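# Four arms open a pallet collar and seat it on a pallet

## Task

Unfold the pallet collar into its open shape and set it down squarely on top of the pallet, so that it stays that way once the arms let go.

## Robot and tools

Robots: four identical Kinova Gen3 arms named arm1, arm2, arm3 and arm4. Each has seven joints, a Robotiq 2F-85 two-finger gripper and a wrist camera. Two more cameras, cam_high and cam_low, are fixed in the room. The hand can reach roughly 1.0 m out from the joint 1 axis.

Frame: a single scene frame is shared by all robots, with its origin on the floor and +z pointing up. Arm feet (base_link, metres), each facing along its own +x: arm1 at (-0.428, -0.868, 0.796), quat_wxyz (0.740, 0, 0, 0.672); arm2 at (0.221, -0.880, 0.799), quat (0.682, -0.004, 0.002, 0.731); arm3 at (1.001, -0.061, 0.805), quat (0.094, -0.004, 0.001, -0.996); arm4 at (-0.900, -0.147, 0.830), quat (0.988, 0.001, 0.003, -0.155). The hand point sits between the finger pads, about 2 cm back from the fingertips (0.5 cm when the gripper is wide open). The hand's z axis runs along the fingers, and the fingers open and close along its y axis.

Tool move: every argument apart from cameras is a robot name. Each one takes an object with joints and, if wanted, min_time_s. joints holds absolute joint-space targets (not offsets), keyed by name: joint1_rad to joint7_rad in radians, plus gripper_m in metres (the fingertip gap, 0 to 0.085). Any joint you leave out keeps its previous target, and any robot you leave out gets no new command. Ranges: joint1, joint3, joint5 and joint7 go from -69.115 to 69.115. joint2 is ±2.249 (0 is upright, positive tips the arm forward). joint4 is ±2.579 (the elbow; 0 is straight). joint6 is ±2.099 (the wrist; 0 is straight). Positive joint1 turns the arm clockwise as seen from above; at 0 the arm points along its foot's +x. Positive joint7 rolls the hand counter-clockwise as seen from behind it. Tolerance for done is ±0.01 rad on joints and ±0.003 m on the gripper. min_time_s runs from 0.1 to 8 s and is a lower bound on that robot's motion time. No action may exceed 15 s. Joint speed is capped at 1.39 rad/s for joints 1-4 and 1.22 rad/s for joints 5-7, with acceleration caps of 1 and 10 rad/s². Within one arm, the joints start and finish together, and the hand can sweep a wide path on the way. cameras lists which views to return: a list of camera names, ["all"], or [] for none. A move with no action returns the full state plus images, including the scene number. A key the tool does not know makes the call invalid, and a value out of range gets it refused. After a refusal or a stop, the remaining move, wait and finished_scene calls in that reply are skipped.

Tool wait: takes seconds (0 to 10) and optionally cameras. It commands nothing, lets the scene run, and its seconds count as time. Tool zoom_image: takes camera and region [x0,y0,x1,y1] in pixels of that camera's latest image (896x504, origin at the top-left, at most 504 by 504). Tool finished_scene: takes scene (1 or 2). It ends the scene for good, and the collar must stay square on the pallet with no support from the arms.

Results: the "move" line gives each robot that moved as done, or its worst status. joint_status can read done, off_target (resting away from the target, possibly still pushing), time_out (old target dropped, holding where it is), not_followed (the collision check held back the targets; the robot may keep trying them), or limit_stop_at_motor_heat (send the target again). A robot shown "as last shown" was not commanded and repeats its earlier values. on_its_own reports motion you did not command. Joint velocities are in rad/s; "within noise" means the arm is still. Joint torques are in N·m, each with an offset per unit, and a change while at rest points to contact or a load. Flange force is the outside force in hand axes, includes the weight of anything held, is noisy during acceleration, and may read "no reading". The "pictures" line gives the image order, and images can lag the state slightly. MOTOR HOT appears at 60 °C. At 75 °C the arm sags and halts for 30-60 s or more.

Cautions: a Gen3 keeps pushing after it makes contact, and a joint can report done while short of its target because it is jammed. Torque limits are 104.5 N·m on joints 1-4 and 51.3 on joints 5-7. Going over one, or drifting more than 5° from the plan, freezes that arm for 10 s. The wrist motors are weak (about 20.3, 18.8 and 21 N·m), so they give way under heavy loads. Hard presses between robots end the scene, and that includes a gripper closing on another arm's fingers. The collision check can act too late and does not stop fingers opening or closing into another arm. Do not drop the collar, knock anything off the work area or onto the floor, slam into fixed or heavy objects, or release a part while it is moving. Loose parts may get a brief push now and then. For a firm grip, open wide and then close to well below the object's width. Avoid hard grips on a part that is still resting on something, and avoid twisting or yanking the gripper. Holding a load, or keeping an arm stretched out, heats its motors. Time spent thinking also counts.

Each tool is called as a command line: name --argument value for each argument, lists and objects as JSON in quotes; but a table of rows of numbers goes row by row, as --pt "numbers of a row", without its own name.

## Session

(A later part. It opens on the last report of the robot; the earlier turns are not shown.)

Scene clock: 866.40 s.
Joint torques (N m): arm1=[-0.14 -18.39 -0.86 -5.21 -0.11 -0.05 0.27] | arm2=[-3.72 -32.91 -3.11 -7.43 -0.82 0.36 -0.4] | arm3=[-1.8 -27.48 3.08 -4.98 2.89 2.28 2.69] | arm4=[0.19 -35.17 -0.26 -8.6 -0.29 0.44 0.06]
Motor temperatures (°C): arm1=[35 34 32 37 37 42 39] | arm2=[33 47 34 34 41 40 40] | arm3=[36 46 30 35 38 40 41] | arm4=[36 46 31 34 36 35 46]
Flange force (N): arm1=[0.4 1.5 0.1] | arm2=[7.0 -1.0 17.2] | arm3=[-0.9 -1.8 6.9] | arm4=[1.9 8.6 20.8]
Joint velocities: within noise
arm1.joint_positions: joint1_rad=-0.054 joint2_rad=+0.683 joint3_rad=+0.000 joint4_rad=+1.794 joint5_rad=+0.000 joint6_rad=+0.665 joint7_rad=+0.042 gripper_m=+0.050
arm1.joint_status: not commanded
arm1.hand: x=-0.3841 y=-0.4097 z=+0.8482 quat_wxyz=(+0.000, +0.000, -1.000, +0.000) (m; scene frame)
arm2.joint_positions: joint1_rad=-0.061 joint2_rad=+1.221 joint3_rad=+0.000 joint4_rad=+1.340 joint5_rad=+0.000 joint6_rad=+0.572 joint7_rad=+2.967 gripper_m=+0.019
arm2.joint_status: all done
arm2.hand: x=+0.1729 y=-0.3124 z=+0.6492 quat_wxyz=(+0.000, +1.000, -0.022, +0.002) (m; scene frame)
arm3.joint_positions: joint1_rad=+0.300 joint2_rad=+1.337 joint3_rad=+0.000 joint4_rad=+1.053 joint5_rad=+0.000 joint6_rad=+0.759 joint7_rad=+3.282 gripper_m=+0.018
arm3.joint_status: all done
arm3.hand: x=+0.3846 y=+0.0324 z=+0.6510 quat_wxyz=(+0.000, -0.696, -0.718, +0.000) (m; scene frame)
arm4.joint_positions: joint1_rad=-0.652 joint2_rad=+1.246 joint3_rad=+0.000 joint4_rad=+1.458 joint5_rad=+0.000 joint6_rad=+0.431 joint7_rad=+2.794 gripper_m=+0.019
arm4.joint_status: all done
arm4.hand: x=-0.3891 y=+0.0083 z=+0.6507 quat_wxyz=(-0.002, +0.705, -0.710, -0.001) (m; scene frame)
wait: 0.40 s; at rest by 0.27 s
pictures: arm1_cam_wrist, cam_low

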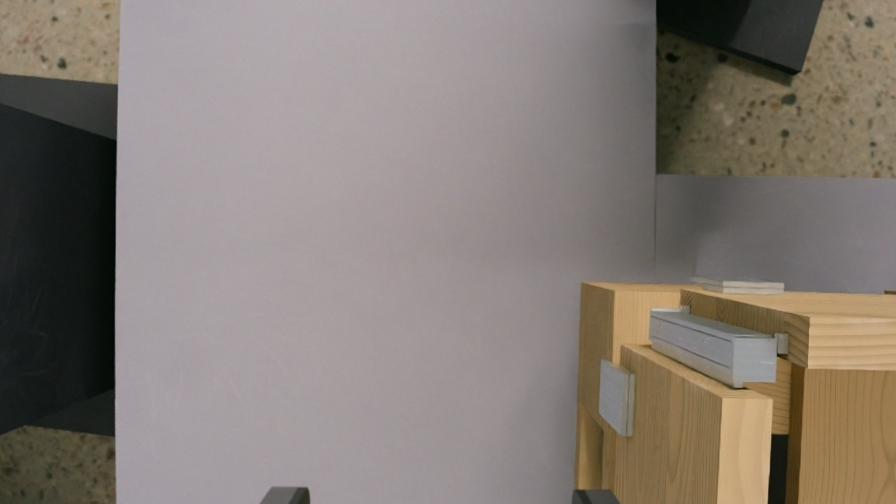

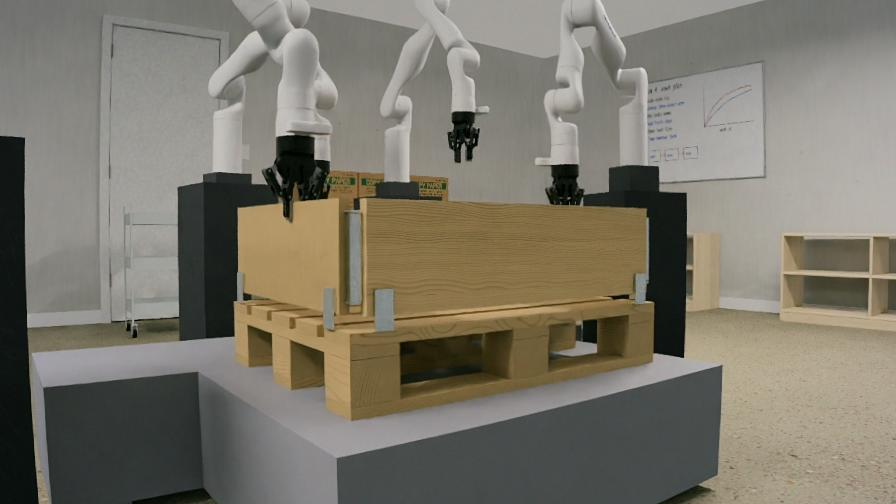

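move --arm2 '{"joints":{"joint2_rad":1.2130,"joint4_rad":1.3440,"joint6_rad":0.5765},"min_time_s":1.5}' --arm3 '{"joints":{"joint2_rad":1.3290,"joint4_rad":1.0576,"joint6_rad":0.7628},"min_time_s":1.5}' --arm4 '{"joints":{"joint2_rad":1.2374,"joint4_rad":1.4625,"joint6_rad":0.4355},"min_time_s":1.5}'

move --arm2 '{"joints":{"joint1_rad":-0.0544,"joint2_rad":1.2126,"joint4_rad":1.3452,"joint6_rad":0.5756,"joint7_rad":2.9735},"min_time_s":2}' --arm3 '{"joints":{"joint1_rad":0.3002,"joint2_rad":1.3225,"joint4_rad":1.0762,"joint6_rad":0.7506,"joint7_rad":3.2827},"min_time_s":2}' --arm4 '{"joints":{"joint1_rad":-0.6496,"joint2_rad":1.2409,"joint4_rad":1.4489,"joint6_rad":0.4456,"joint7_rad":2.7959},"min_time_s":2}'

move --arm2 '{"joints":{"joint2_rad":1.2208,"joint4_rad":1.3414,"joint6_rad":0.5712},"min_time_s":2}' --arm3 '{"joints":{"joint2_rad":1.3304,"joint4_rad":1.0719,"joint6_rad":0.7470},"min_time_s":2}' --arm4 '{"joints":{"joint2_rad":1.2496,"joint4_rad":1.4443,"joint6_rad":0.4415},"min_time_s":2}' --cameras '["cam_low","arm1_cam_wrist"]'

Scene clock: 881.10 s.
Joint torques (N m): arm1=[-0.09 -18.47 -0.83 -5.23 -0.15 -0.08 0.29] | arm2=[-4.38 -31.52 -3.87 -7.95 -1.11 -0.31 -0.48] | arm3=[-2.83 -33.06 2.62 -6.57 2.89 2.6 2.83] | arm4=[0.57 -37.36 0.28 -10.22 -0.04 -0.44 0.2]
Motor temperatures (°C): arm1=[35 34 32 37 37 42 39] | arm2=[33 47 34 34 41 40 40] | arm3=[36 46 30 35 38 40 41] | arm4=[36 46 31 35 36 35 46]
Flange force (N): arm1=[0.5 1.6 0.2] | arm2=[8.5 0.6 13.2] | arm3=[0.6 -2.6 16.5] | arm4=[1.4 10.3 23.0]
move: arm2 done; arm3 done; arm4 done
Joint velocities: within noise
arm1: as last shown
arm2.joint_positions: joint1_rad=-0.060 joint2_rad=+1.213 joint3_rad=+0.000 joint4_rad=+1.344 joint5_rad=+0.000 joint6_rad=+0.577 joint7_rad=+2.967 gripper_m=+0.019
arm2.joint_status: all done
arm2.hand: x=+0.1730 y=-0.3124 z=+0.6531 quat_wxyz=(+0.000, +1.000, -0.022, +0.002) (m; scene frame)
arm3.joint_positions: joint1_rad=+0.300 joint2_rad=+1.329 joint3_rad=+0.000 joint4_rad=+1.058 joint5_rad=+0.000 joint6_rad=+0.763 joint7_rad=+3.282 gripper_m=+0.018
arm3.joint_status: all done
arm3.hand: x=+0.3846 y=+0.0325 z=+0.6550 quat_wxyz=(+0.000, -0.697, -0.718, +0.000) (m; scene frame)
arm4.joint_positions: joint1_rad=-0.652 joint2_rad=+1.237 joint3_rad=+0.000 joint4_rad=+1.462 joint5_rad=+0.000 joint6_rad=+0.435 joint7_rad=+2.794 gripper_m=+0.019
arm4.joint_status: all done
arm4.hand: x=-0.3891 y=+0.0083 z=+0.6547 quat_wxyz=(-0.002, +0.705, -0.710, -0.001) (m; scene frame)
pictures: none

Scene clock: 883.40 s.
Joint torques (N m): arm1=[-0.03 -18.47 -0.81 -5.19 -0.13 -0.12 0.25] | arm2=[-4.21 -30.5 -3.71 -6.71 -1 0.45 -0.43] | arm3=[-2.1 -33.02 3.36 -6.5 3.26 2.42 2.88] | arm4=[0.42 -37.5 -0.07 -10.38 -0.34 -0.44 0]
Motor temperatures (°C): arm1=[35 34 32 37 37 42 39] | arm2=[33 47 34 34 41 40 40] | arm3=[36 46 30 35 38 40 41] | arm4=[36 46 31 35 36 35 46]
Flange force (N): arm1=[0.5 1.9 0.0] | arm2=[7.9 -1.0 13.1] | arm3=[-0.5 -3.3 16.5] | arm4=[2.0 10.2 22.9]
move: arm2 done; arm3 done; arm4 done
Joint velocities: within noise
arm1: as last shown
arm2.joint_positions: joint1_rad=-0.054 joint2_rad=+1.213 joint3_rad=+0.000 joint4_rad=+1.345 joint5_rad=+0.000 joint6_rad=+0.576 joint7_rad=+2.974 gripper_m=+0.019
arm2.joint_status: all done
arm2.hand: x=+0.1764 y=-0.3124 z=+0.6532 quat_wxyz=(+0.000, +1.000, -0.022, +0.002) (m; scene frame)
arm3.joint_positions: joint1_rad=+0.300 joint2_rad=+1.322 joint3_rad=+0.000 joint4_rad=+1.076 joint5_rad=+0.000 joint6_rad=+0.751 joint7_rad=+3.283 gripper_m=+0.018
arm3.joint_status: all done
arm3.hand: x=+0.3880 y=+0.0324 z=+0.6550 quat_wxyz=(+0.000, -0.697, -0.718, +0.000) (m; scene frame)
arm4.joint_positions: joint1_rad=-0.650 joint2_rad=+1.241 joint3_rad=+0.000 joint4_rad=+1.449 joint5_rad=+0.000 joint6_rad=+0.446 joint7_rad=+2.796 gripper_m=+0.019
arm4.joint_status: all done
arm4.hand: x=-0.3856 y=+0.0083 z=+0.6547 quat_wxyz=(-0.002, +0.705, -0.710, -0.001) (m; scene frame)
pictures: none

Scene clock: 885.70 s.
Joint torques (N m): arm1=[-0.09 -18.47 -0.84 -5.23 -0.14 -0.1 0.31] | arm2=[-3.32 -32.98 -2.68 -7.35 -0.72 0.41 -0.42] | arm3=[-1.7 -27.47 3.12 -5.18 2.97 2.06 2.71] | arm4=[0.39 -35.33 -0.24 -8.72 -0.5 0.46 -0.13]
Motor temperatures (°C): arm1=[35 34 32 37 37 42 39] | arm2=[33 47 34 34 41 40 40] | arm3=[36 46 30 35 38 40 41] | arm4=[36 46 31 35 36 35 46]
Flange force (N): arm1=[0.5 1.7 0.1] | arm2=[6.3 -1.0 17.5] | arm3=[-1.3 -1.2 6.6] | arm4=[1.9 8.7 20.8]
move: arm2 done; arm3 done; arm4 done
Joint velocities: within noise
arm1: as last shown
arm2.joint_positions: joint1_rad=-0.054 joint2_rad=+1.221 joint3_rad=+0.000 joint4_rad=+1.341 joint5_rad=+0.000 joint6_rad=+0.571 joint7_rad=+2.974 gripper_m=+0.019
arm2.joint_status: all done
arm2.hand: x=+0.1765 y=-0.3123 z=+0.6492 quat_wxyz=(+0.000, +1.000, -0.022, +0.002) (m; scene frame)
arm3.joint_positions: joint1_rad=+0.300 joint2_rad=+1.330 joint3_rad=+0.000 joint4_rad=+1.072 joint5_rad=+0.000 joint6_rad=+0.747 joint7_rad=+3.283 gripper_m=+0.018
arm3.joint_status: all done
arm3.hand: x=+0.3880 y=+0.0324 z=+0.6510 quat_wxyz=(+0.000, -0.697, -0.718, +0.000) (m; scene frame)
arm4.joint_positions: joint1_rad=-0.650 joint2_rad=+1.250 joint3_rad=+0.000 joint4_rad=+1.444 joint5_rad=+0.000 joint6_rad=+0.442 joint7_rad=+2.796 gripper_m=+0.019
arm4.joint_status: all done
arm4.hand: x=-0.3856 y=+0.0083 z=+0.6506 quat_wxyz=(-0.002, +0.705, -0.710, -0.001) (m; scene frame)
pictures: arm1_cam_wrist, cam_low

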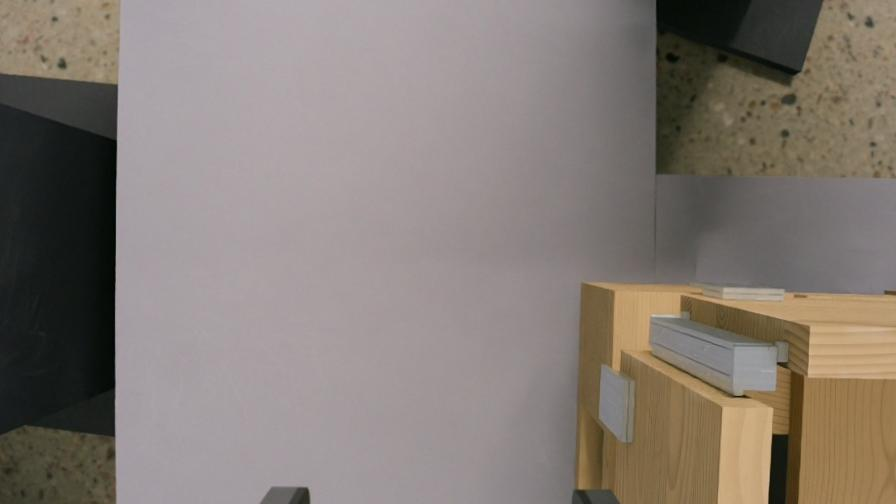

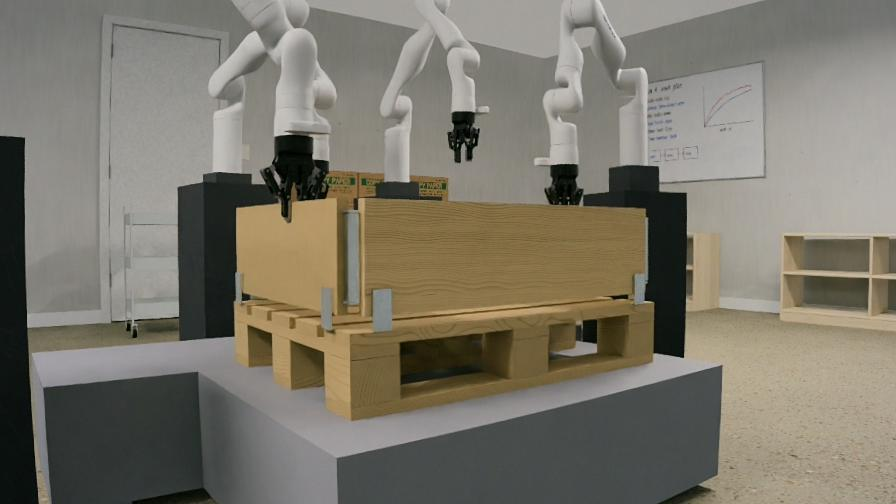

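zoom_image --camera "cam_low" --region '[310, 280, 410, 340]'

zoom_image --camera "cam_low" --region '[590, 260, 670, 320]'

zoom_image --camera "cam_low" --region '[220, 260, 300, 320]'

Scaled by 5.040 from the camera's 896x504 image, which has a finer 1280x720 frame.

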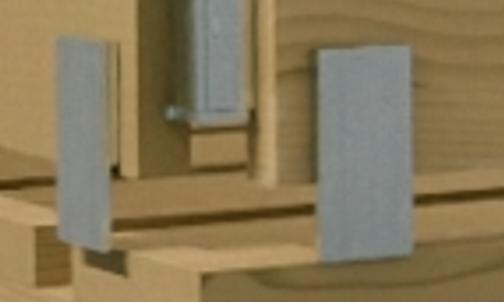

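Scaled by 6.300 from the camera's 896x504 image, which has a finer 1280x720 frame.

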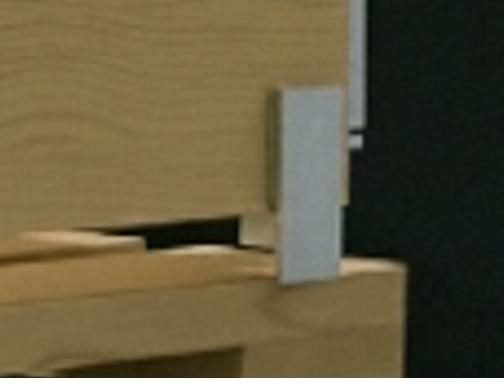

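Scaled by 6.300 from the camera's 896x504 image, which has a finer 1280x720 frame.

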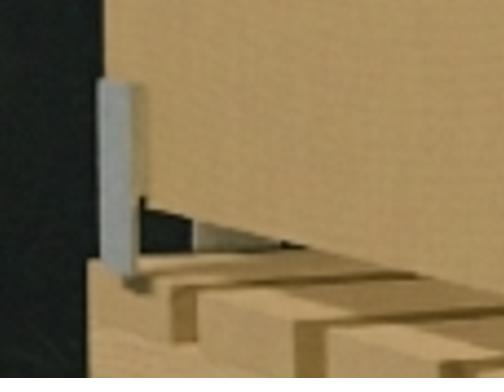

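move --cameras '["cam_high","arm3_cam_wrist","arm4_cam_wrist","arm2_cam_wrist"]'

Scene clock: 906.90 s.
Joint torques (N m): arm1=[-0.11 -18.47 -0.84 -5.24 -0.14 -0.08 0.27] | arm2=[-3.32 -32.94 -2.72 -7.31 -0.7 0.42 -0.43] | arm3=[-1.74 -27.52 3.17 -5.24 2.97 1.99 2.68] | arm4=[0.38 -35.3 -0.25 -8.7 -0.51 0.44 -0.15]
Motor temperatures (°C): arm1=[35 35 32 37 37 42 39] | arm2=[33 47 34 34 41 40 40] | arm3=[36 45 30 35 38 40 41] | arm4=[36 46 31 35 36 35 46]
Flange force (N): arm1=[0.4 1.6 0.2] | arm2=[6.3 -1.2 17.4] | arm3=[-1.1 -1.2 6.6] | arm4=[1.9 8.5 20.8]
Joint velocities: within noise
arm1.joint_positions: joint1_rad=-0.054 joint2_rad=+0.683 joint3_rad=+0.000 joint4_rad=+1.794 joint5_rad=+0.000 joint6_rad=+0.665 joint7_rad=+0.042 gripper_m=+0.050
arm1.joint_status: not commanded
arm1.hand: x=-0.3841 y=-0.4097 z=+0.8482 quat_wxyz=(+0.000, +0.000, -1.000, +0.000) (m; scene frame)
arm2.joint_positions: joint1_rad=-0.054 joint2_rad=+1.221 joint3_rad=+0.000 joint4_rad=+1.341 joint5_rad=+0.000 joint6_rad=+0.571 joint7_rad=+2.974 gripper_m=+0.019
arm2.joint_status: all done
arm2.hand: x=+0.1765 y=-0.3123 z=+0.6492 quat_wxyz=(+0.000, +1.000, -0.022, +0.002) (m; scene frame)
arm3.joint_positions: joint1_rad=+0.300 joint2_rad=+1.330 joint3_rad=+0.000 joint4_rad=+1.072 joint5_rad=+0.000 joint6_rad=+0.747 joint7_rad=+3.283 gripper_m=+0.018
arm3.joint_status: all done
arm3.hand: x=+0.3880 y=+0.0324 z=+0.6510 quat_wxyz=(+0.000, -0.697, -0.718, +0.000) (m; scene frame)
arm4.joint_positions: joint1_rad=-0.650 joint2_rad=+1.250 joint3_rad=+0.000 joint4_rad=+1.444 joint5_rad=+0.000 joint6_rad=+0.442 joint7_rad=+2.796 gripper_m=+0.019
arm4.joint_status: all done
arm4.hand: x=-0.3856 y=+0.0083 z=+0.6506 quat_wxyz=(-0.002, +0.705, -0.710, -0.001) (m; scene frame)
pictures: arm2_cam_wrist, arm3_cam_wrist, arm4_cam_wrist, cam_high

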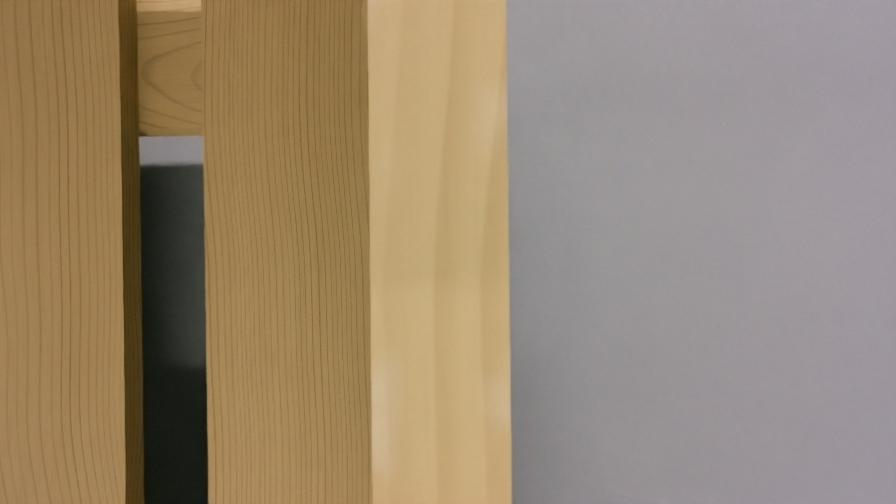

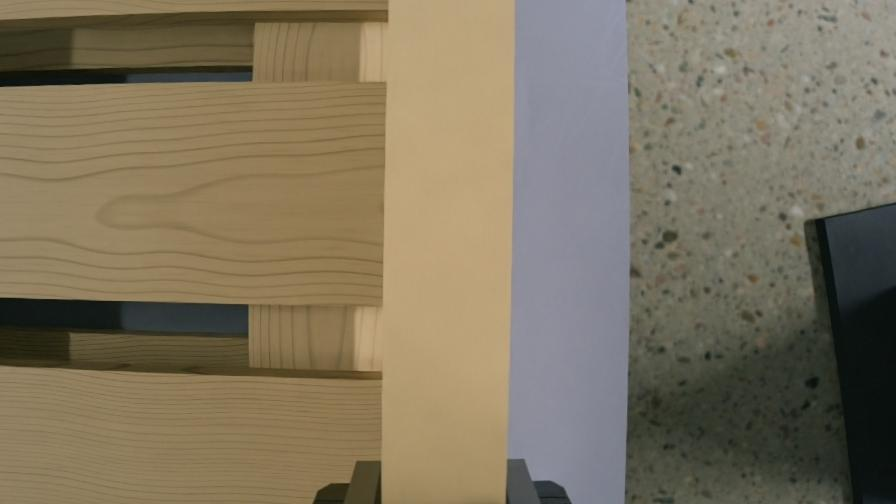

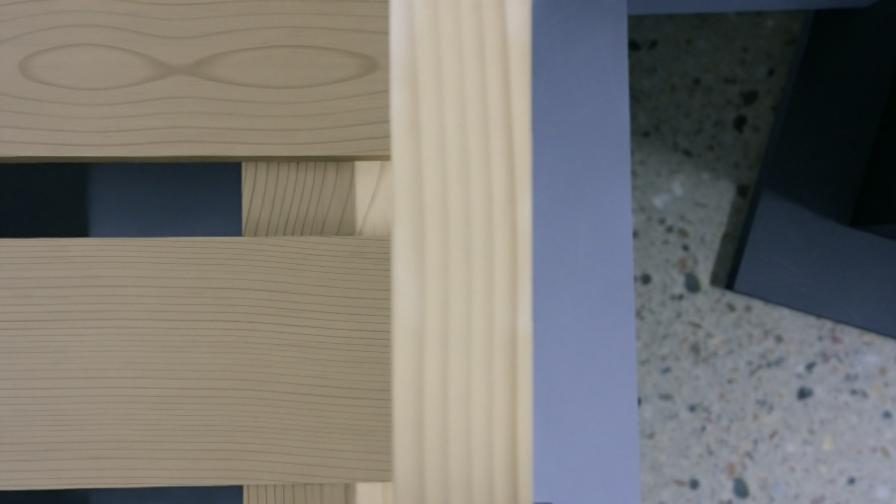

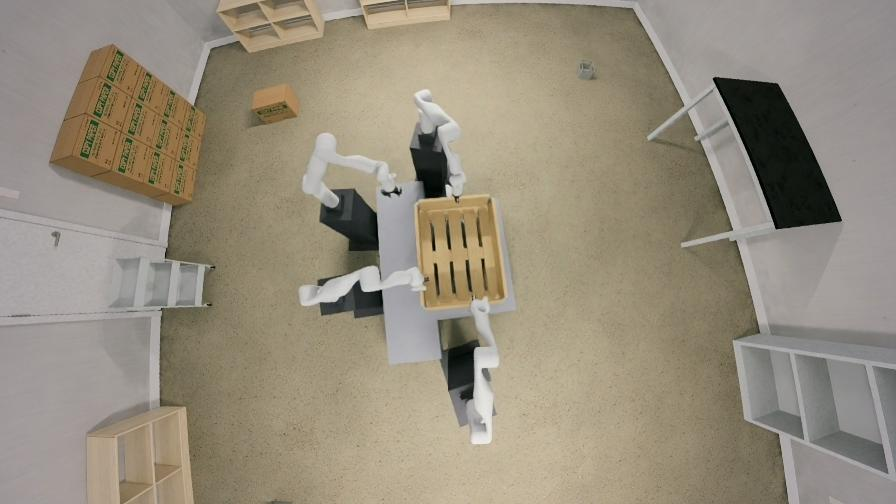

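zoom_image --camera "cam_high" --region '[400, 180, 530, 325]'

zoom_image --camera "cam_high" --region '[470, 250, 520, 320]'

Scaled by 3.476 from the camera's 896x504 image, which has a finer 1280x720 frame.

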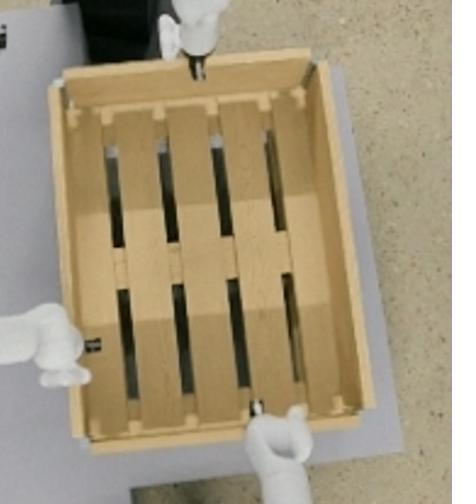

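Scaled by 7.200 from the camera's 896x504 image, which has a finer 1280x720 frame.

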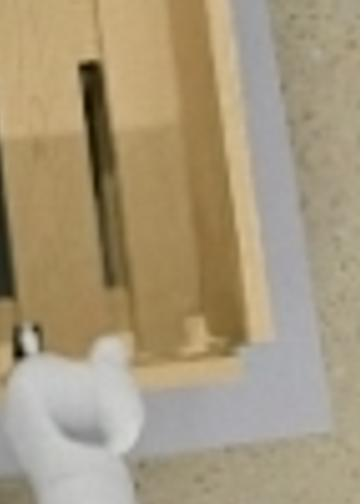

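zoom_image --camera "cam_high" --region '[410, 190, 460, 230]'

zoom_image --camera "cam_high" --region '[460, 190, 510, 230]'

zoom_image --camera "cam_high" --region '[470, 280, 520, 320]'

Scaled by 10.080 from the camera's 896x504 image, which has a finer 1280x720 frame.

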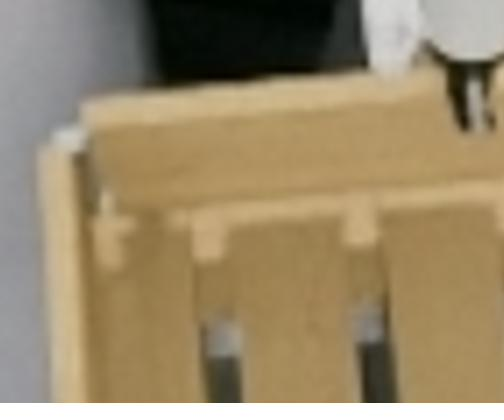

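Scaled by 10.080 from the camera's 896x504 image, which has a finer 1280x720 frame.

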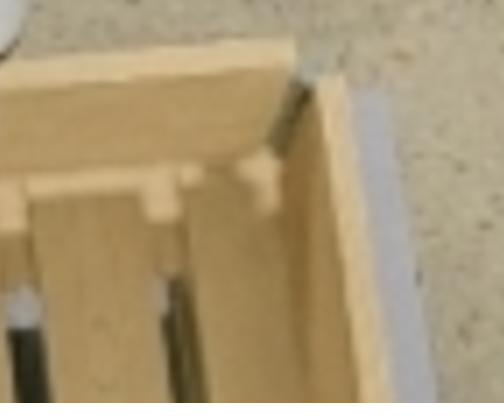

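Scaled by 10.080 from the camera's 896x504 image, which has a finer 1280x720 frame.

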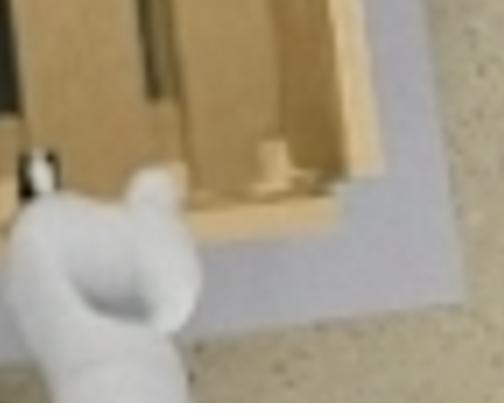

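move --cameras '["cam_low"]'

zoom_image --camera "cam_low" --region '[360, 312, 410, 342]'

zoom_image --camera "cam_low" --region '[310, 312, 360, 342]'

zoom_image --camera "cam_low" --region '[615, 285, 665, 315]'

zoom_image --camera "cam_low" --region '[225, 285, 275, 315]'

Scene clock: 923.13 s.
Joint torques (N m): arm1=[-0.05 -18.46 -0.84 -5.21 -0.14 -0.08 0.32] | arm2=[-3.37 -32.96 -2.72 -7.35 -0.7 0.42 -0.4] | arm3=[-1.75 -27.49 3.16 -5.28 2.96 1.98 2.65] | arm4=[0.39 -35.31 -0.25 -8.72 -0.53 0.47 -0.16]
Motor temperatures (°C): arm1=[35 35 32 37 37 42 39] | arm2=[33 47 34 34 41 40 40] | arm3=[36 45 30 35 38 40 41] | arm4=[36 46 31 35 36 35 46]
Flange force (N): arm1=[0.6 1.8 0.1] | arm2=[6.4 -1.0 17.4] | arm3=[-1.1 -1.0 6.5] | arm4=[1.9 8.7 20.8]
Joint velocities: within noise
arm1.joint_positions: joint1_rad=-0.054 joint2_rad=+0.683 joint3_rad=+0.000 joint4_rad=+1.794 joint5_rad=+0.000 joint6_rad=+0.665 joint7_rad=+0.042 gripper_m=+0.050
arm1.joint_status: not commanded
arm1.hand: x=-0.3841 y=-0.4097 z=+0.8482 quat_wxyz=(+0.000, +0.000, -1.000, +0.000) (m; scene frame)
arm2.joint_positions: joint1_rad=-0.054 joint2_rad=+1.221 joint3_rad=+0.000 joint4_rad=+1.341 joint5_rad=+0.000 joint6_rad=+0.571 joint7_rad=+2.974 gripper_m=+0.019
arm2.joint_status: all done
arm2.hand: x=+0.1765 y=-0.3123 z=+0.6492 quat_wxyz=(+0.000, +1.000, -0.022, +0.002) (m; scene frame)
arm3.joint_positions: joint1_rad=+0.300 joint2_rad=+1.330 joint3_rad=+0.000 joint4_rad=+1.072 joint5_rad=+0.000 joint6_rad=+0.747 joint7_rad=+3.283 gripper_m=+0.018
arm3.joint_status: all done
arm3.hand: x=+0.3880 y=+0.0324 z=+0.6510 quat_wxyz=(+0.000, -0.697, -0.718, +0.000) (m; scene frame)
arm4.joint_positions: joint1_rad=-0.650 joint2_rad=+1.250 joint3_rad=+0.000 joint4_rad=+1.444 joint5_rad=+0.000 joint6_rad=+0.442 joint7_rad=+2.796 gripper_m=+0.019
arm4.joint_status: all done
arm4.hand: x=-0.3856 y=+0.0083 z=+0.6506 quat_wxyz=(-0.002, +0.705, -0.710, -0.001) (m; scene frame)
pictures: cam_low

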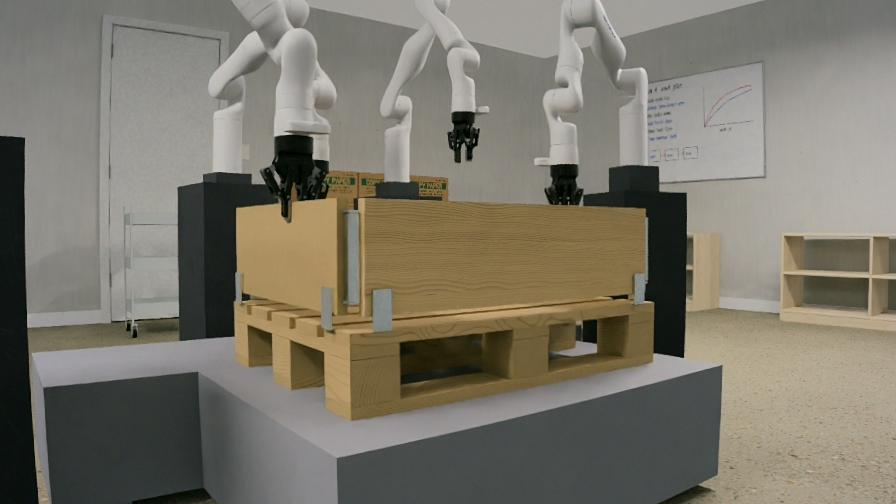

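Scaled by 10.080 from the camera's 896x504 image, which has a finer 1280x720 frame.

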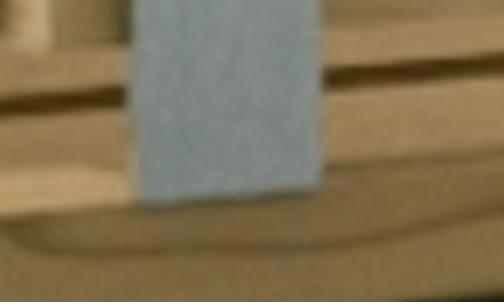

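Scaled by 10.080 from the camera's 896x504 image, which has a finer 1280x720 frame.

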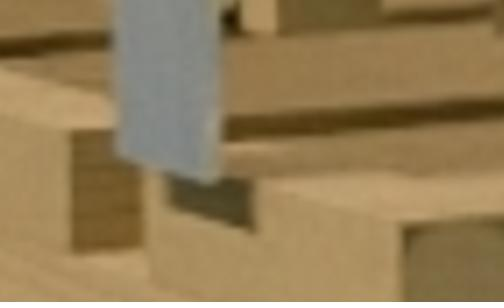

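Scaled by 10.080 from the camera's 896x504 image, which has a finer 1280x720 frame.

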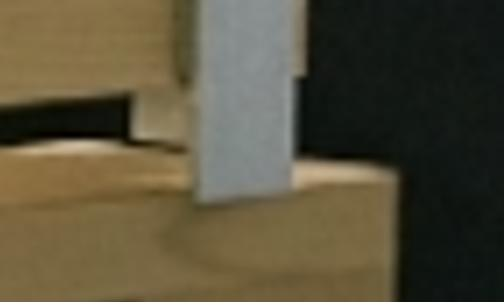

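Scaled by 10.080 from the camera's 896x504 image, which has a finer 1280x720 frame.

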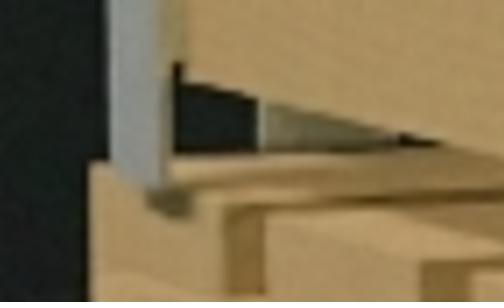

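move --arm2 '{"joints":{"joint2_rad":1.2085,"joint4_rad":1.3471,"joint6_rad":0.5778},"min_time_s":1.5}' --arm3 '{"joints":{"joint2_rad":1.3185,"joint4_rad":1.0784,"joint6_rad":0.7524},"min_time_s":1.5}' --arm4 '{"joints":{"joint2_rad":1.2365,"joint4_rad":1.4512,"joint6_rad":0.4477},"min_time_s":1.5}'

move --arm2 '{"joints":{"joint1_rad":-0.0588,"joint2_rad":1.2142,"joint4_rad":1.3284,"joint6_rad":0.5908,"joint7_rad":2.9691},"min_time_s":2}' --arm3 '{"joints":{"joint1_rad":0.3061,"joint2_rad":1.3253,"joint4_rad":1.0590,"joint6_rad":0.7651,"joint7_rad":3.2886},"min_time_s":2}' --arm4 '{"joints":{"joint1_rad":-0.6585,"joint2_rad":1.2345,"joint4_rad":1.4581,"joint6_rad":0.4428,"joint7_rad":2.7870},"min_time_s":2}'

move --arm2 '{"joints":{"joint2_rad":1.2265,"joint4_rad":1.3227,"joint6_rad":0.5843},"min_time_s":2}' --arm3 '{"joints":{"joint2_rad":1.3371,"joint4_rad":1.0525,"joint6_rad":0.7597},"min_time_s":2}' --arm4 '{"joints":{"joint2_rad":1.2476,"joint4_rad":1.4512,"joint6_rad":0.4366},"min_time_s":2}' --cameras '["cam_low","arm1_cam_wrist"]'

zoom_image --camera "cam_low" --region '[310, 280, 410, 340]'

zoom_image --camera "arm1_cam_wrist" --region '[570, 250, 790, 430]'

Scene clock: 939.43 s.
Joint torques (N m): arm1=[-0.09 -18.43 -0.8 -5.22 -0.11 -0.06 0.25] | arm2=[-4.08 -31.53 -3.52 -7.98 -1 -0.29 -0.44] | arm3=[-2.88 -33 2.46 -6.78 2.93 2.38 2.79] | arm4=[0.72 -37.51 0.35 -10.43 -0.21 -0.47 0]
Motor temperatures (°C): arm1=[35 35 32 37 37 42 39] | arm2=[33 48 34 34 41 40 40] | arm3=[36 45 30 35 38 40 41] | arm4=[36 46 31 35 36 35 46]
Flange force (N): arm1=[0.4 1.6 0.1] | arm2=[8.0 0.9 13.3] | arm3=[0.6 -1.8 16.2] | arm4=[1.5 10.4 22.9]
move: arm2 done; arm3 done; arm4 done
Joint velocities: within noise
arm1: as last shown
arm2.joint_positions: joint1_rad=-0.054 joint2_rad=+1.209 joint3_rad=+0.000 joint4_rad=+1.347 joint5_rad=+0.000 joint6_rad=+0.578 joint7_rad=+2.974 gripper_m=+0.019
arm2.joint_status: all done
arm2.hand: x=+0.1764 y=-0.3124 z=+0.6552 quat_wxyz=(+0.000, +1.000, -0.022, +0.002) (m; scene frame)
arm3.joint_positions: joint1_rad=+0.300 joint2_rad=+1.319 joint3_rad=+0.000 joint4_rad=+1.078 joint5_rad=+0.000 joint6_rad=+0.752 joint7_rad=+3.283 gripper_m=+0.018
arm3.joint_status: all done
arm3.hand: x=+0.3881 y=+0.0324 z=+0.6570 quat_wxyz=(+0.000, -0.697, -0.718, +0.000) (m; scene frame)
arm4.joint_positions: joint1_rad=-0.650 joint2_rad=+1.237 joint3_rad=+0.000 joint4_rad=+1.451 joint5_rad=+0.000 joint6_rad=+0.448 joint7_rad=+2.796 gripper_m=+0.019
arm4.joint_status: all done
arm4.hand: x=-0.3856 y=+0.0083 z=+0.6567 quat_wxyz=(-0.002, +0.705, -0.710, -0.001) (m; scene frame)
pictures: none

Scene clock: 941.73 s.
Joint torques (N m): arm1=[-0.09 -18.45 -0.88 -5.24 -0.15 -0.11 0.24] | arm2=[-4.17 -31.31 -3.63 -8 -1.05 -0.27 -0.51] | arm3=[-2.69 -33.09 2.57 -6.08 2.82 2.95 2.68] | arm4=[0.27 -36.15 -0.05 -8.9 -0.05 0.44 0.29]
Motor temperatures (°C): arm1=[35 35 32 37 37 42 39] | arm2=[33 48 34 34 41 40 40] | arm3=[36 45 30 35 38 40 41] | arm4=[36 46 31 35 36 35 46]
Flange force (N): arm1=[0.4 1.7 0.1] | arm2=[8.2 0.9 12.6] | arm3=[0.9 -4.1 17.4] | arm4=[1.3 8.4 22.8]
move: arm2 done; arm3 done; arm4 done
Joint velocities: within noise
arm1: as last shown
arm2.joint_positions: joint1_rad=-0.059 joint2_rad=+1.214 joint3_rad=+0.000 joint4_rad=+1.328 joint5_rad=+0.000 joint6_rad=+0.591 joint7_rad=+2.969 gripper_m=+0.019
arm2.joint_status: all done
arm2.hand: x=+0.1734 y=-0.3084 z=+0.6552 quat_wxyz=(+0.000, +1.000, -0.022, +0.002) (m; scene frame)
arm3.joint_positions: joint1_rad=+0.306 joint2_rad=+1.325 joint3_rad=+0.000 joint4_rad=+1.059 joint5_rad=+0.000 joint6_rad=+0.765 joint7_rad=+3.289 gripper_m=+0.018
arm3.joint_status: all done
arm3.hand: x=+0.3850 y=+0.0365 z=+0.6570 quat_wxyz=(+0.000, -0.697, -0.718, +0.000) (m; scene frame)
arm4.joint_positions: joint1_rad=-0.658 joint2_rad=+1.234 joint3_rad=+0.000 joint4_rad=+1.458 joint5_rad=+0.000 joint6_rad=+0.443 joint7_rad=+2.787 gripper_m=+0.019
arm4.joint_status: all done
arm4.hand: x=-0.3886 y=+0.0123 z=+0.6569 quat_wxyz=(-0.002, +0.705, -0.710, -0.001) (m; scene frame)
pictures: none

Scene clock: 944.03 s.
Joint torques (N m): arm1=[-0.07 -18.51 -0.92 -5.24 -0.13 -0.07 0.24] | arm2=[-4.38 -30.28 -3.78 -6.69 -1.01 0.45 -0.36] | arm3=[-1.76 -33.04 3.53 -5.89 3.22 2.93 2.79] | arm4=[-0.08 -36.14 -0.48 -8.73 -0.23 0.44 0.2]
Motor temperatures (°C): arm1=[35 35 32 37 37 42 39] | arm2=[33 47 34 34 41 40 40] | arm3=[36 45 30 35 38 40 41] | arm4=[36 46 31 35 36 35 46]
Flange force (N): arm1=[0.4 1.7 0.3] | arm2=[8.1 -1.0 12.4] | arm3=[-0.6 -5.0 17.5] | arm4=[2.0 7.9 22.7]
move: arm2 done; arm3 done; arm4 done
Joint velocities: within noise
arm1: as last shown
arm2.joint_positions: joint1_rad=-0.059 joint2_rad=+1.226 joint3_rad=+0.000 joint4_rad=+1.323 joint5_rad=+0.000 joint6_rad=+0.584 joint7_rad=+2.969 gripper_m=+0.019
arm2.joint_status: all done
arm2.hand: x=+0.1734 y=-0.3084 z=+0.6491 quat_wxyz=(+0.000, +1.000, -0.022, +0.002) (m; scene frame)
arm3.joint_positions: joint1_rad=+0.306 joint2_rad=+1.337 joint3_rad=+0.000 joint4_rad=+1.053 joint5_rad=+0.000 joint6_rad=+0.760 joint7_rad=+3.289 gripper_m=+0.018
arm3.joint_status: all done
arm3.hand: x=+0.3850 y=+0.0365 z=+0.6510 quat_wxyz=(+0.000, -0.697, -0.718, +0.000) (m; scene frame)
arm4.joint_positions: joint1_rad=-0.658 joint2_rad=+1.248 joint3_rad=+0.000 joint4_rad=+1.451 joint5_rad=+0.000 joint6_rad=+0.437 joint7_rad=+2.787 gripper_m=+0.019
arm4.joint_status: all done
arm4.hand: x=-0.3886 y=+0.0123 z=+0.6508 quat_wxyz=(-0.002, +0.705, -0.710, -0.001) (m; scene frame)
pictures: arm1_cam_wrist, cam_low

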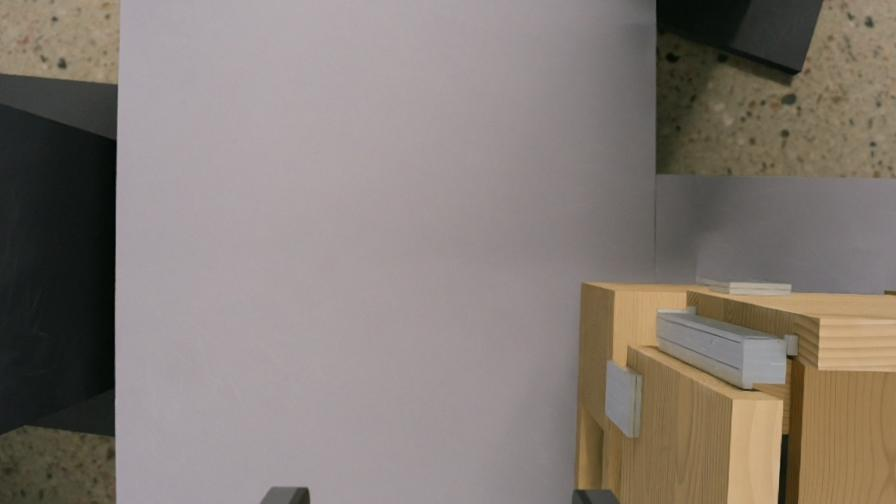

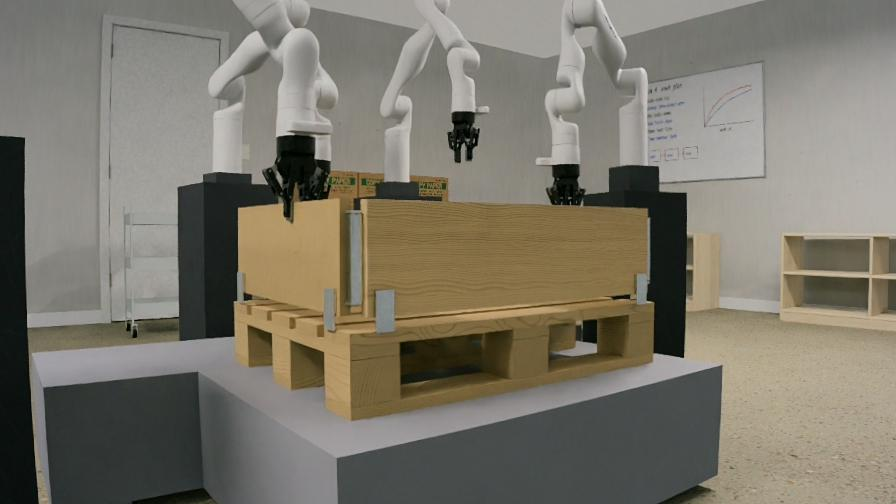

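Scaled by 5.040 from the camera's 896x504 image, which has a finer 1280x720 frame.

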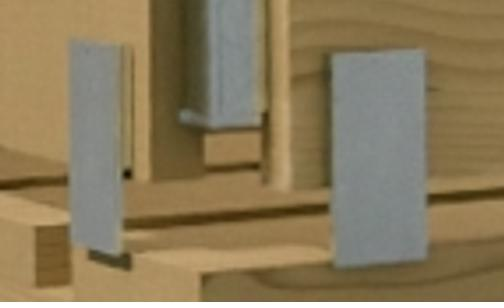

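Scaled by 2.291 from the camera's 896x504 image, which has a finer 1280x720 frame.

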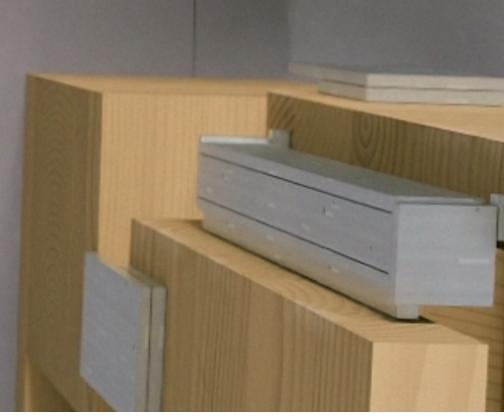

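move --arm2 '{"joints":{"joint2_rad":1.2347,"joint4_rad":1.3187,"joint6_rad":0.5800},"min_time_s":2}' --arm3 '{"joints":{"joint2_rad":1.3451,"joint4_rad":1.0480,"joint6_rad":0.7563},"min_time_s":2}' --arm4 '{"joints":{"joint2_rad":1.2564,"joint4_rad":1.4464,"joint6_rad":0.4326},"min_time_s":2}' --cameras '["cam_low"]'

zoom_image --camera "cam_low" --region '[310, 280, 410, 340]'

zoom_image --camera "cam_low" --region '[220, 260, 300, 320]'

zoom_image --camera "cam_low" --region '[600, 265, 670, 315]'

Scene clock: 952.07 s.
Joint torques (N m): arm1=[-0.09 -18.39 -0.86 -5.21 -0.13 -0.08 0.26] | arm2=[-4.45 -30.37 -3.84 -6.64 -1.03 0.45 -0.37] | arm3=[-1.85 -32.76 3.55 -5.77 3.22 2.95 2.78] | arm4=[-0.15 -36.16 -0.54 -8.69 -0.2 0.46 0.23]
Motor temperatures (°C): arm1=[35 35 32 37 37 42 39] | arm2=[33 47 34 34 41 40 40] | arm3=[36 45 30 35 38 40 41] | arm4=[36 46 31 35 36 35 46]
Flange force (N): arm1=[0.4 1.6 0.0] | arm2=[8.2 -1.1 12.5] | arm3=[-0.4 -4.9 17.0] | arm4=[2.1 8.0 22.6]
move: arm2 done; arm3 done; arm4 done
Joint velocities: within noise
arm1: as last shown
arm2.joint_positions: joint1_rad=-0.059 joint2_rad=+1.235 joint3_rad=+0.000 joint4_rad=+1.319 joint5_rad=+0.000 joint6_rad=+0.580 joint7_rad=+2.969 gripper_m=+0.019
arm2.joint_status: all done
arm2.hand: x=+0.1734 y=-0.3084 z=+0.6452 quat_wxyz=(+0.000, +1.000, -0.022, +0.002) (m; scene frame)
arm3.joint_positions: joint1_rad=+0.306 joint2_rad=+1.345 joint3_rad=+0.000 joint4_rad=+1.048 joint5_rad=+0.000 joint6_rad=+0.756 joint7_rad=+3.289 gripper_m=+0.018
arm3.joint_status: all done
arm3.hand: x=+0.3850 y=+0.0365 z=+0.6470 quat_wxyz=(+0.000, -0.697, -0.718, +0.000) (m; scene frame)
arm4.joint_positions: joint1_rad=-0.658 joint2_rad=+1.256 joint3_rad=+0.000 joint4_rad=+1.446 joint5_rad=+0.000 joint6_rad=+0.433 joint7_rad=+2.787 gripper_m=+0.019
arm4.joint_status: all done
arm4.hand: x=-0.3886 y=+0.0123 z=+0.6468 quat_wxyz=(-0.002, +0.705, -0.710, -0.001) (m; scene frame)
pictures: cam_low

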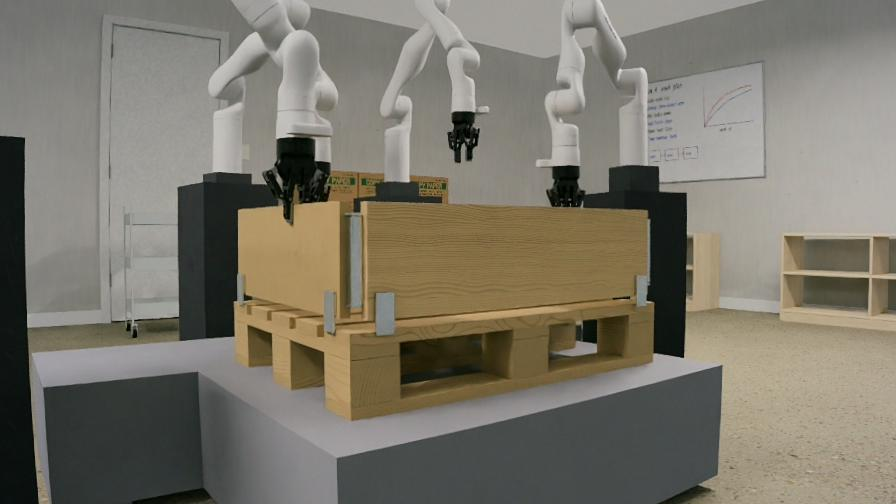

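Scaled by 5.040 from the camera's 896x504 image, which has a finer 1280x720 frame.

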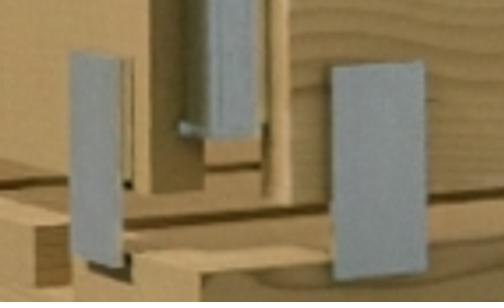

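Scaled by 6.300 from the camera's 896x504 image, which has a finer 1280x720 frame.

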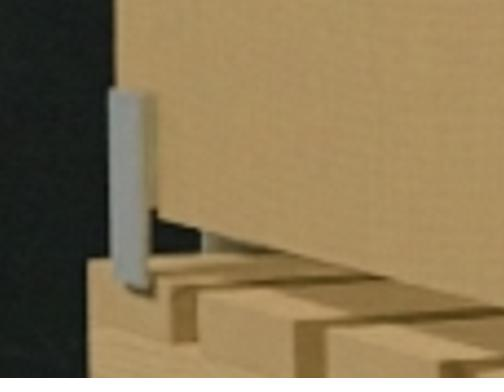

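Scaled by 7.200 from the camera's 896x504 image, which has a finer 1280x720 frame.

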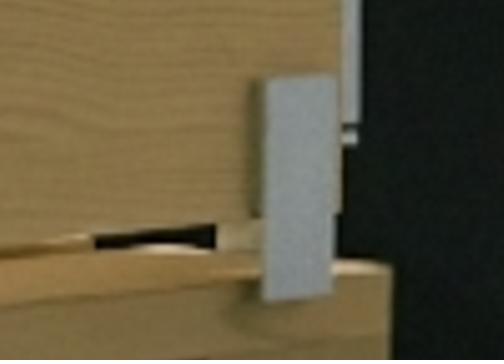

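move --arm2 '{"joints":{"joint2_rad":1.2429,"joint4_rad":1.3147,"joint6_rad":0.5759},"min_time_s":2}' --arm3 '{"joints":{"joint2_rad":1.3531,"joint4_rad":1.0434,"joint6_rad":0.7529},"min_time_s":2}' --arm4 '{"joints":{"joint2_rad":1.2652,"joint4_rad":1.4416,"joint6_rad":0.4287},"min_time_s":2}'

move --arm2 '{"joints":{"joint2_rad":1.2512,"joint4_rad":1.3104,"joint6_rad":0.5718},"min_time_s":2}' --arm3 '{"joints":{"joint2_rad":1.3612,"joint4_rad":1.0386,"joint6_rad":0.7496},"min_time_s":2}' --arm4 '{"joints":{"joint2_rad":1.2741,"joint4_rad":1.4365,"joint6_rad":0.4248},"min_time_s":2}' --cameras '["cam_low"]'

zoom_image --camera "cam_low" --region '[310, 280, 410, 340]'

Scene clock: 955.57 s.
Joint torques (N m): arm1=[-0.07 -18.43 -0.86 -5.19 -0.12 -0.07 0.28] | arm2=[-4.43 -30.49 -3.86 -6.6 -1 0.44 -0.38] | arm3=[-1.74 -32.76 3.64 -5.67 3.16 3.01 2.79] | arm4=[-0.18 -36.16 -0.56 -8.55 -0.2 0.45 0.22]
Motor temperatures (°C): arm1=[35 35 32 37 37 42 39] | arm2=[33 47 34 34 41 40 40] | arm3=[36 45 30 35 38 40 41] | arm4=[36 46 31 35 36 35 46]
Flange force (N): arm1=[0.5 1.7 0.1] | arm2=[8.1 -1.2 12.7] | arm3=[-0.6 -5.0 17.1] | arm4=[2.1 7.7 22.6]
move: arm2 done; arm3 done; arm4 done
Joint velocities: within noise
arm1: as last shown
arm2.joint_positions: joint1_rad=-0.059 joint2_rad=+1.243 joint3_rad=+0.000 joint4_rad=+1.315 joint5_rad=+0.000 joint6_rad=+0.576 joint7_rad=+2.969 gripper_m=+0.019
arm2.joint_status: all done
arm2.hand: x=+0.1734 y=-0.3084 z=+0.6412 quat_wxyz=(+0.000, +1.000, -0.022, +0.002) (m; scene frame)
arm3.joint_positions: joint1_rad=+0.306 joint2_rad=+1.353 joint3_rad=+0.000 joint4_rad=+1.043 joint5_rad=+0.000 joint6_rad=+0.753 joint7_rad=+3.289 gripper_m=+0.018
arm3.joint_status: all done
arm3.hand: x=+0.3851 y=+0.0365 z=+0.6430 quat_wxyz=(+0.000, -0.697, -0.718, +0.000) (m; scene frame)
arm4.joint_positions: joint1_rad=-0.658 joint2_rad=+1.265 joint3_rad=+0.000 joint4_rad=+1.442 joint5_rad=+0.000 joint6_rad=+0.429 joint7_rad=+2.787 gripper_m=+0.019
arm4.joint_status: all done
arm4.hand: x=-0.3887 y=+0.0123 z=+0.6427 quat_wxyz=(-0.002, +0.705, -0.710, -0.001) (m; scene frame)
pictures: none

Scene clock: 957.87 s.
Joint torques (N m): arm1=[0 -18.48 -0.83 -5.24 -0.14 -0.1 0.29] | arm2=[-4.41 -30.57 -3.83 -6.57 -0.99 0.44 -0.34] | arm3=[-1.71 -32.64 3.66 -5.76 3.23 2.97 2.77] | arm4=[-0.18 -36.12 -0.61 -8.48 -0.19 0.46 0.23]
Motor temperatures (°C): arm1=[35 35 32 37 37 42 39] | arm2=[33 47 34 34 41 40 40] | arm3=[36 45 30 35 38 40 41] | arm4=[36 46 31 35 36 35 46]
Flange force (N): arm1=[0.7 1.7 0.2] | arm2=[8.0 -1.2 12.8] | arm3=[-0.7 -4.3 16.8] | arm4=[2.0 7.8 22.4]
move: arm2 done; arm3 done; arm4 done
Joint velocities: within noise
arm1: as last shown
arm2.joint_positions: joint1_rad=-0.059 joint2_rad=+1.251 joint3_rad=+0.000 joint4_rad=+1.310 joint5_rad=+0.000 joint6_rad=+0.572 joint7_rad=+2.969 gripper_m=+0.019
arm2.joint_status: all done
arm2.hand: x=+0.1734 y=-0.3084 z=+0.6372 quat_wxyz=(+0.000, +1.000, -0.022, +0.002) (m; scene frame)
arm3.joint_positions: joint1_rad=+0.306 joint2_rad=+1.361 joint3_rad=+0.000 joint4_rad=+1.039 joint5_rad=+0.000 joint6_rad=+0.750 joint7_rad=+3.289 gripper_m=+0.018
arm3.joint_status: all done
arm3.hand: x=+0.3850 y=+0.0365 z=+0.6390 quat_wxyz=(+0.000, -0.697, -0.718, +0.000) (m; scene frame)
arm4.joint_positions: joint1_rad=-0.658 joint2_rad=+1.274 joint3_rad=+0.000 joint4_rad=+1.437 joint5_rad=+0.000 joint6_rad=+0.425 joint7_rad=+2.787 gripper_m=+0.019
arm4.joint_status: all done
arm4.hand: x=-0.3886 y=+0.0124 z=+0.6386 quat_wxyz=(-0.002, +0.705, -0.710, -0.001) (m; scene frame)
pictures: cam_low

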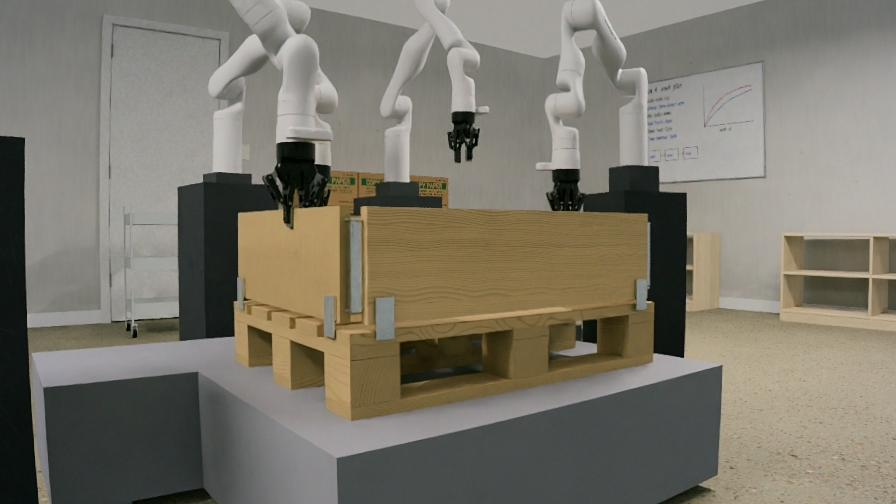

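Scaled by 5.040 from the camera's 896x504 image, which has a finer 1280x720 frame.

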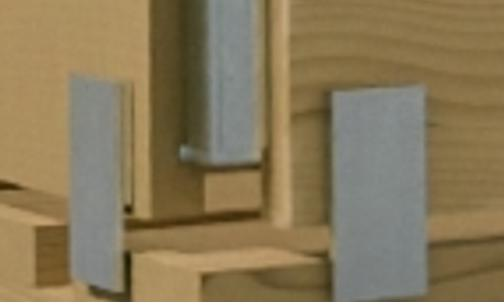

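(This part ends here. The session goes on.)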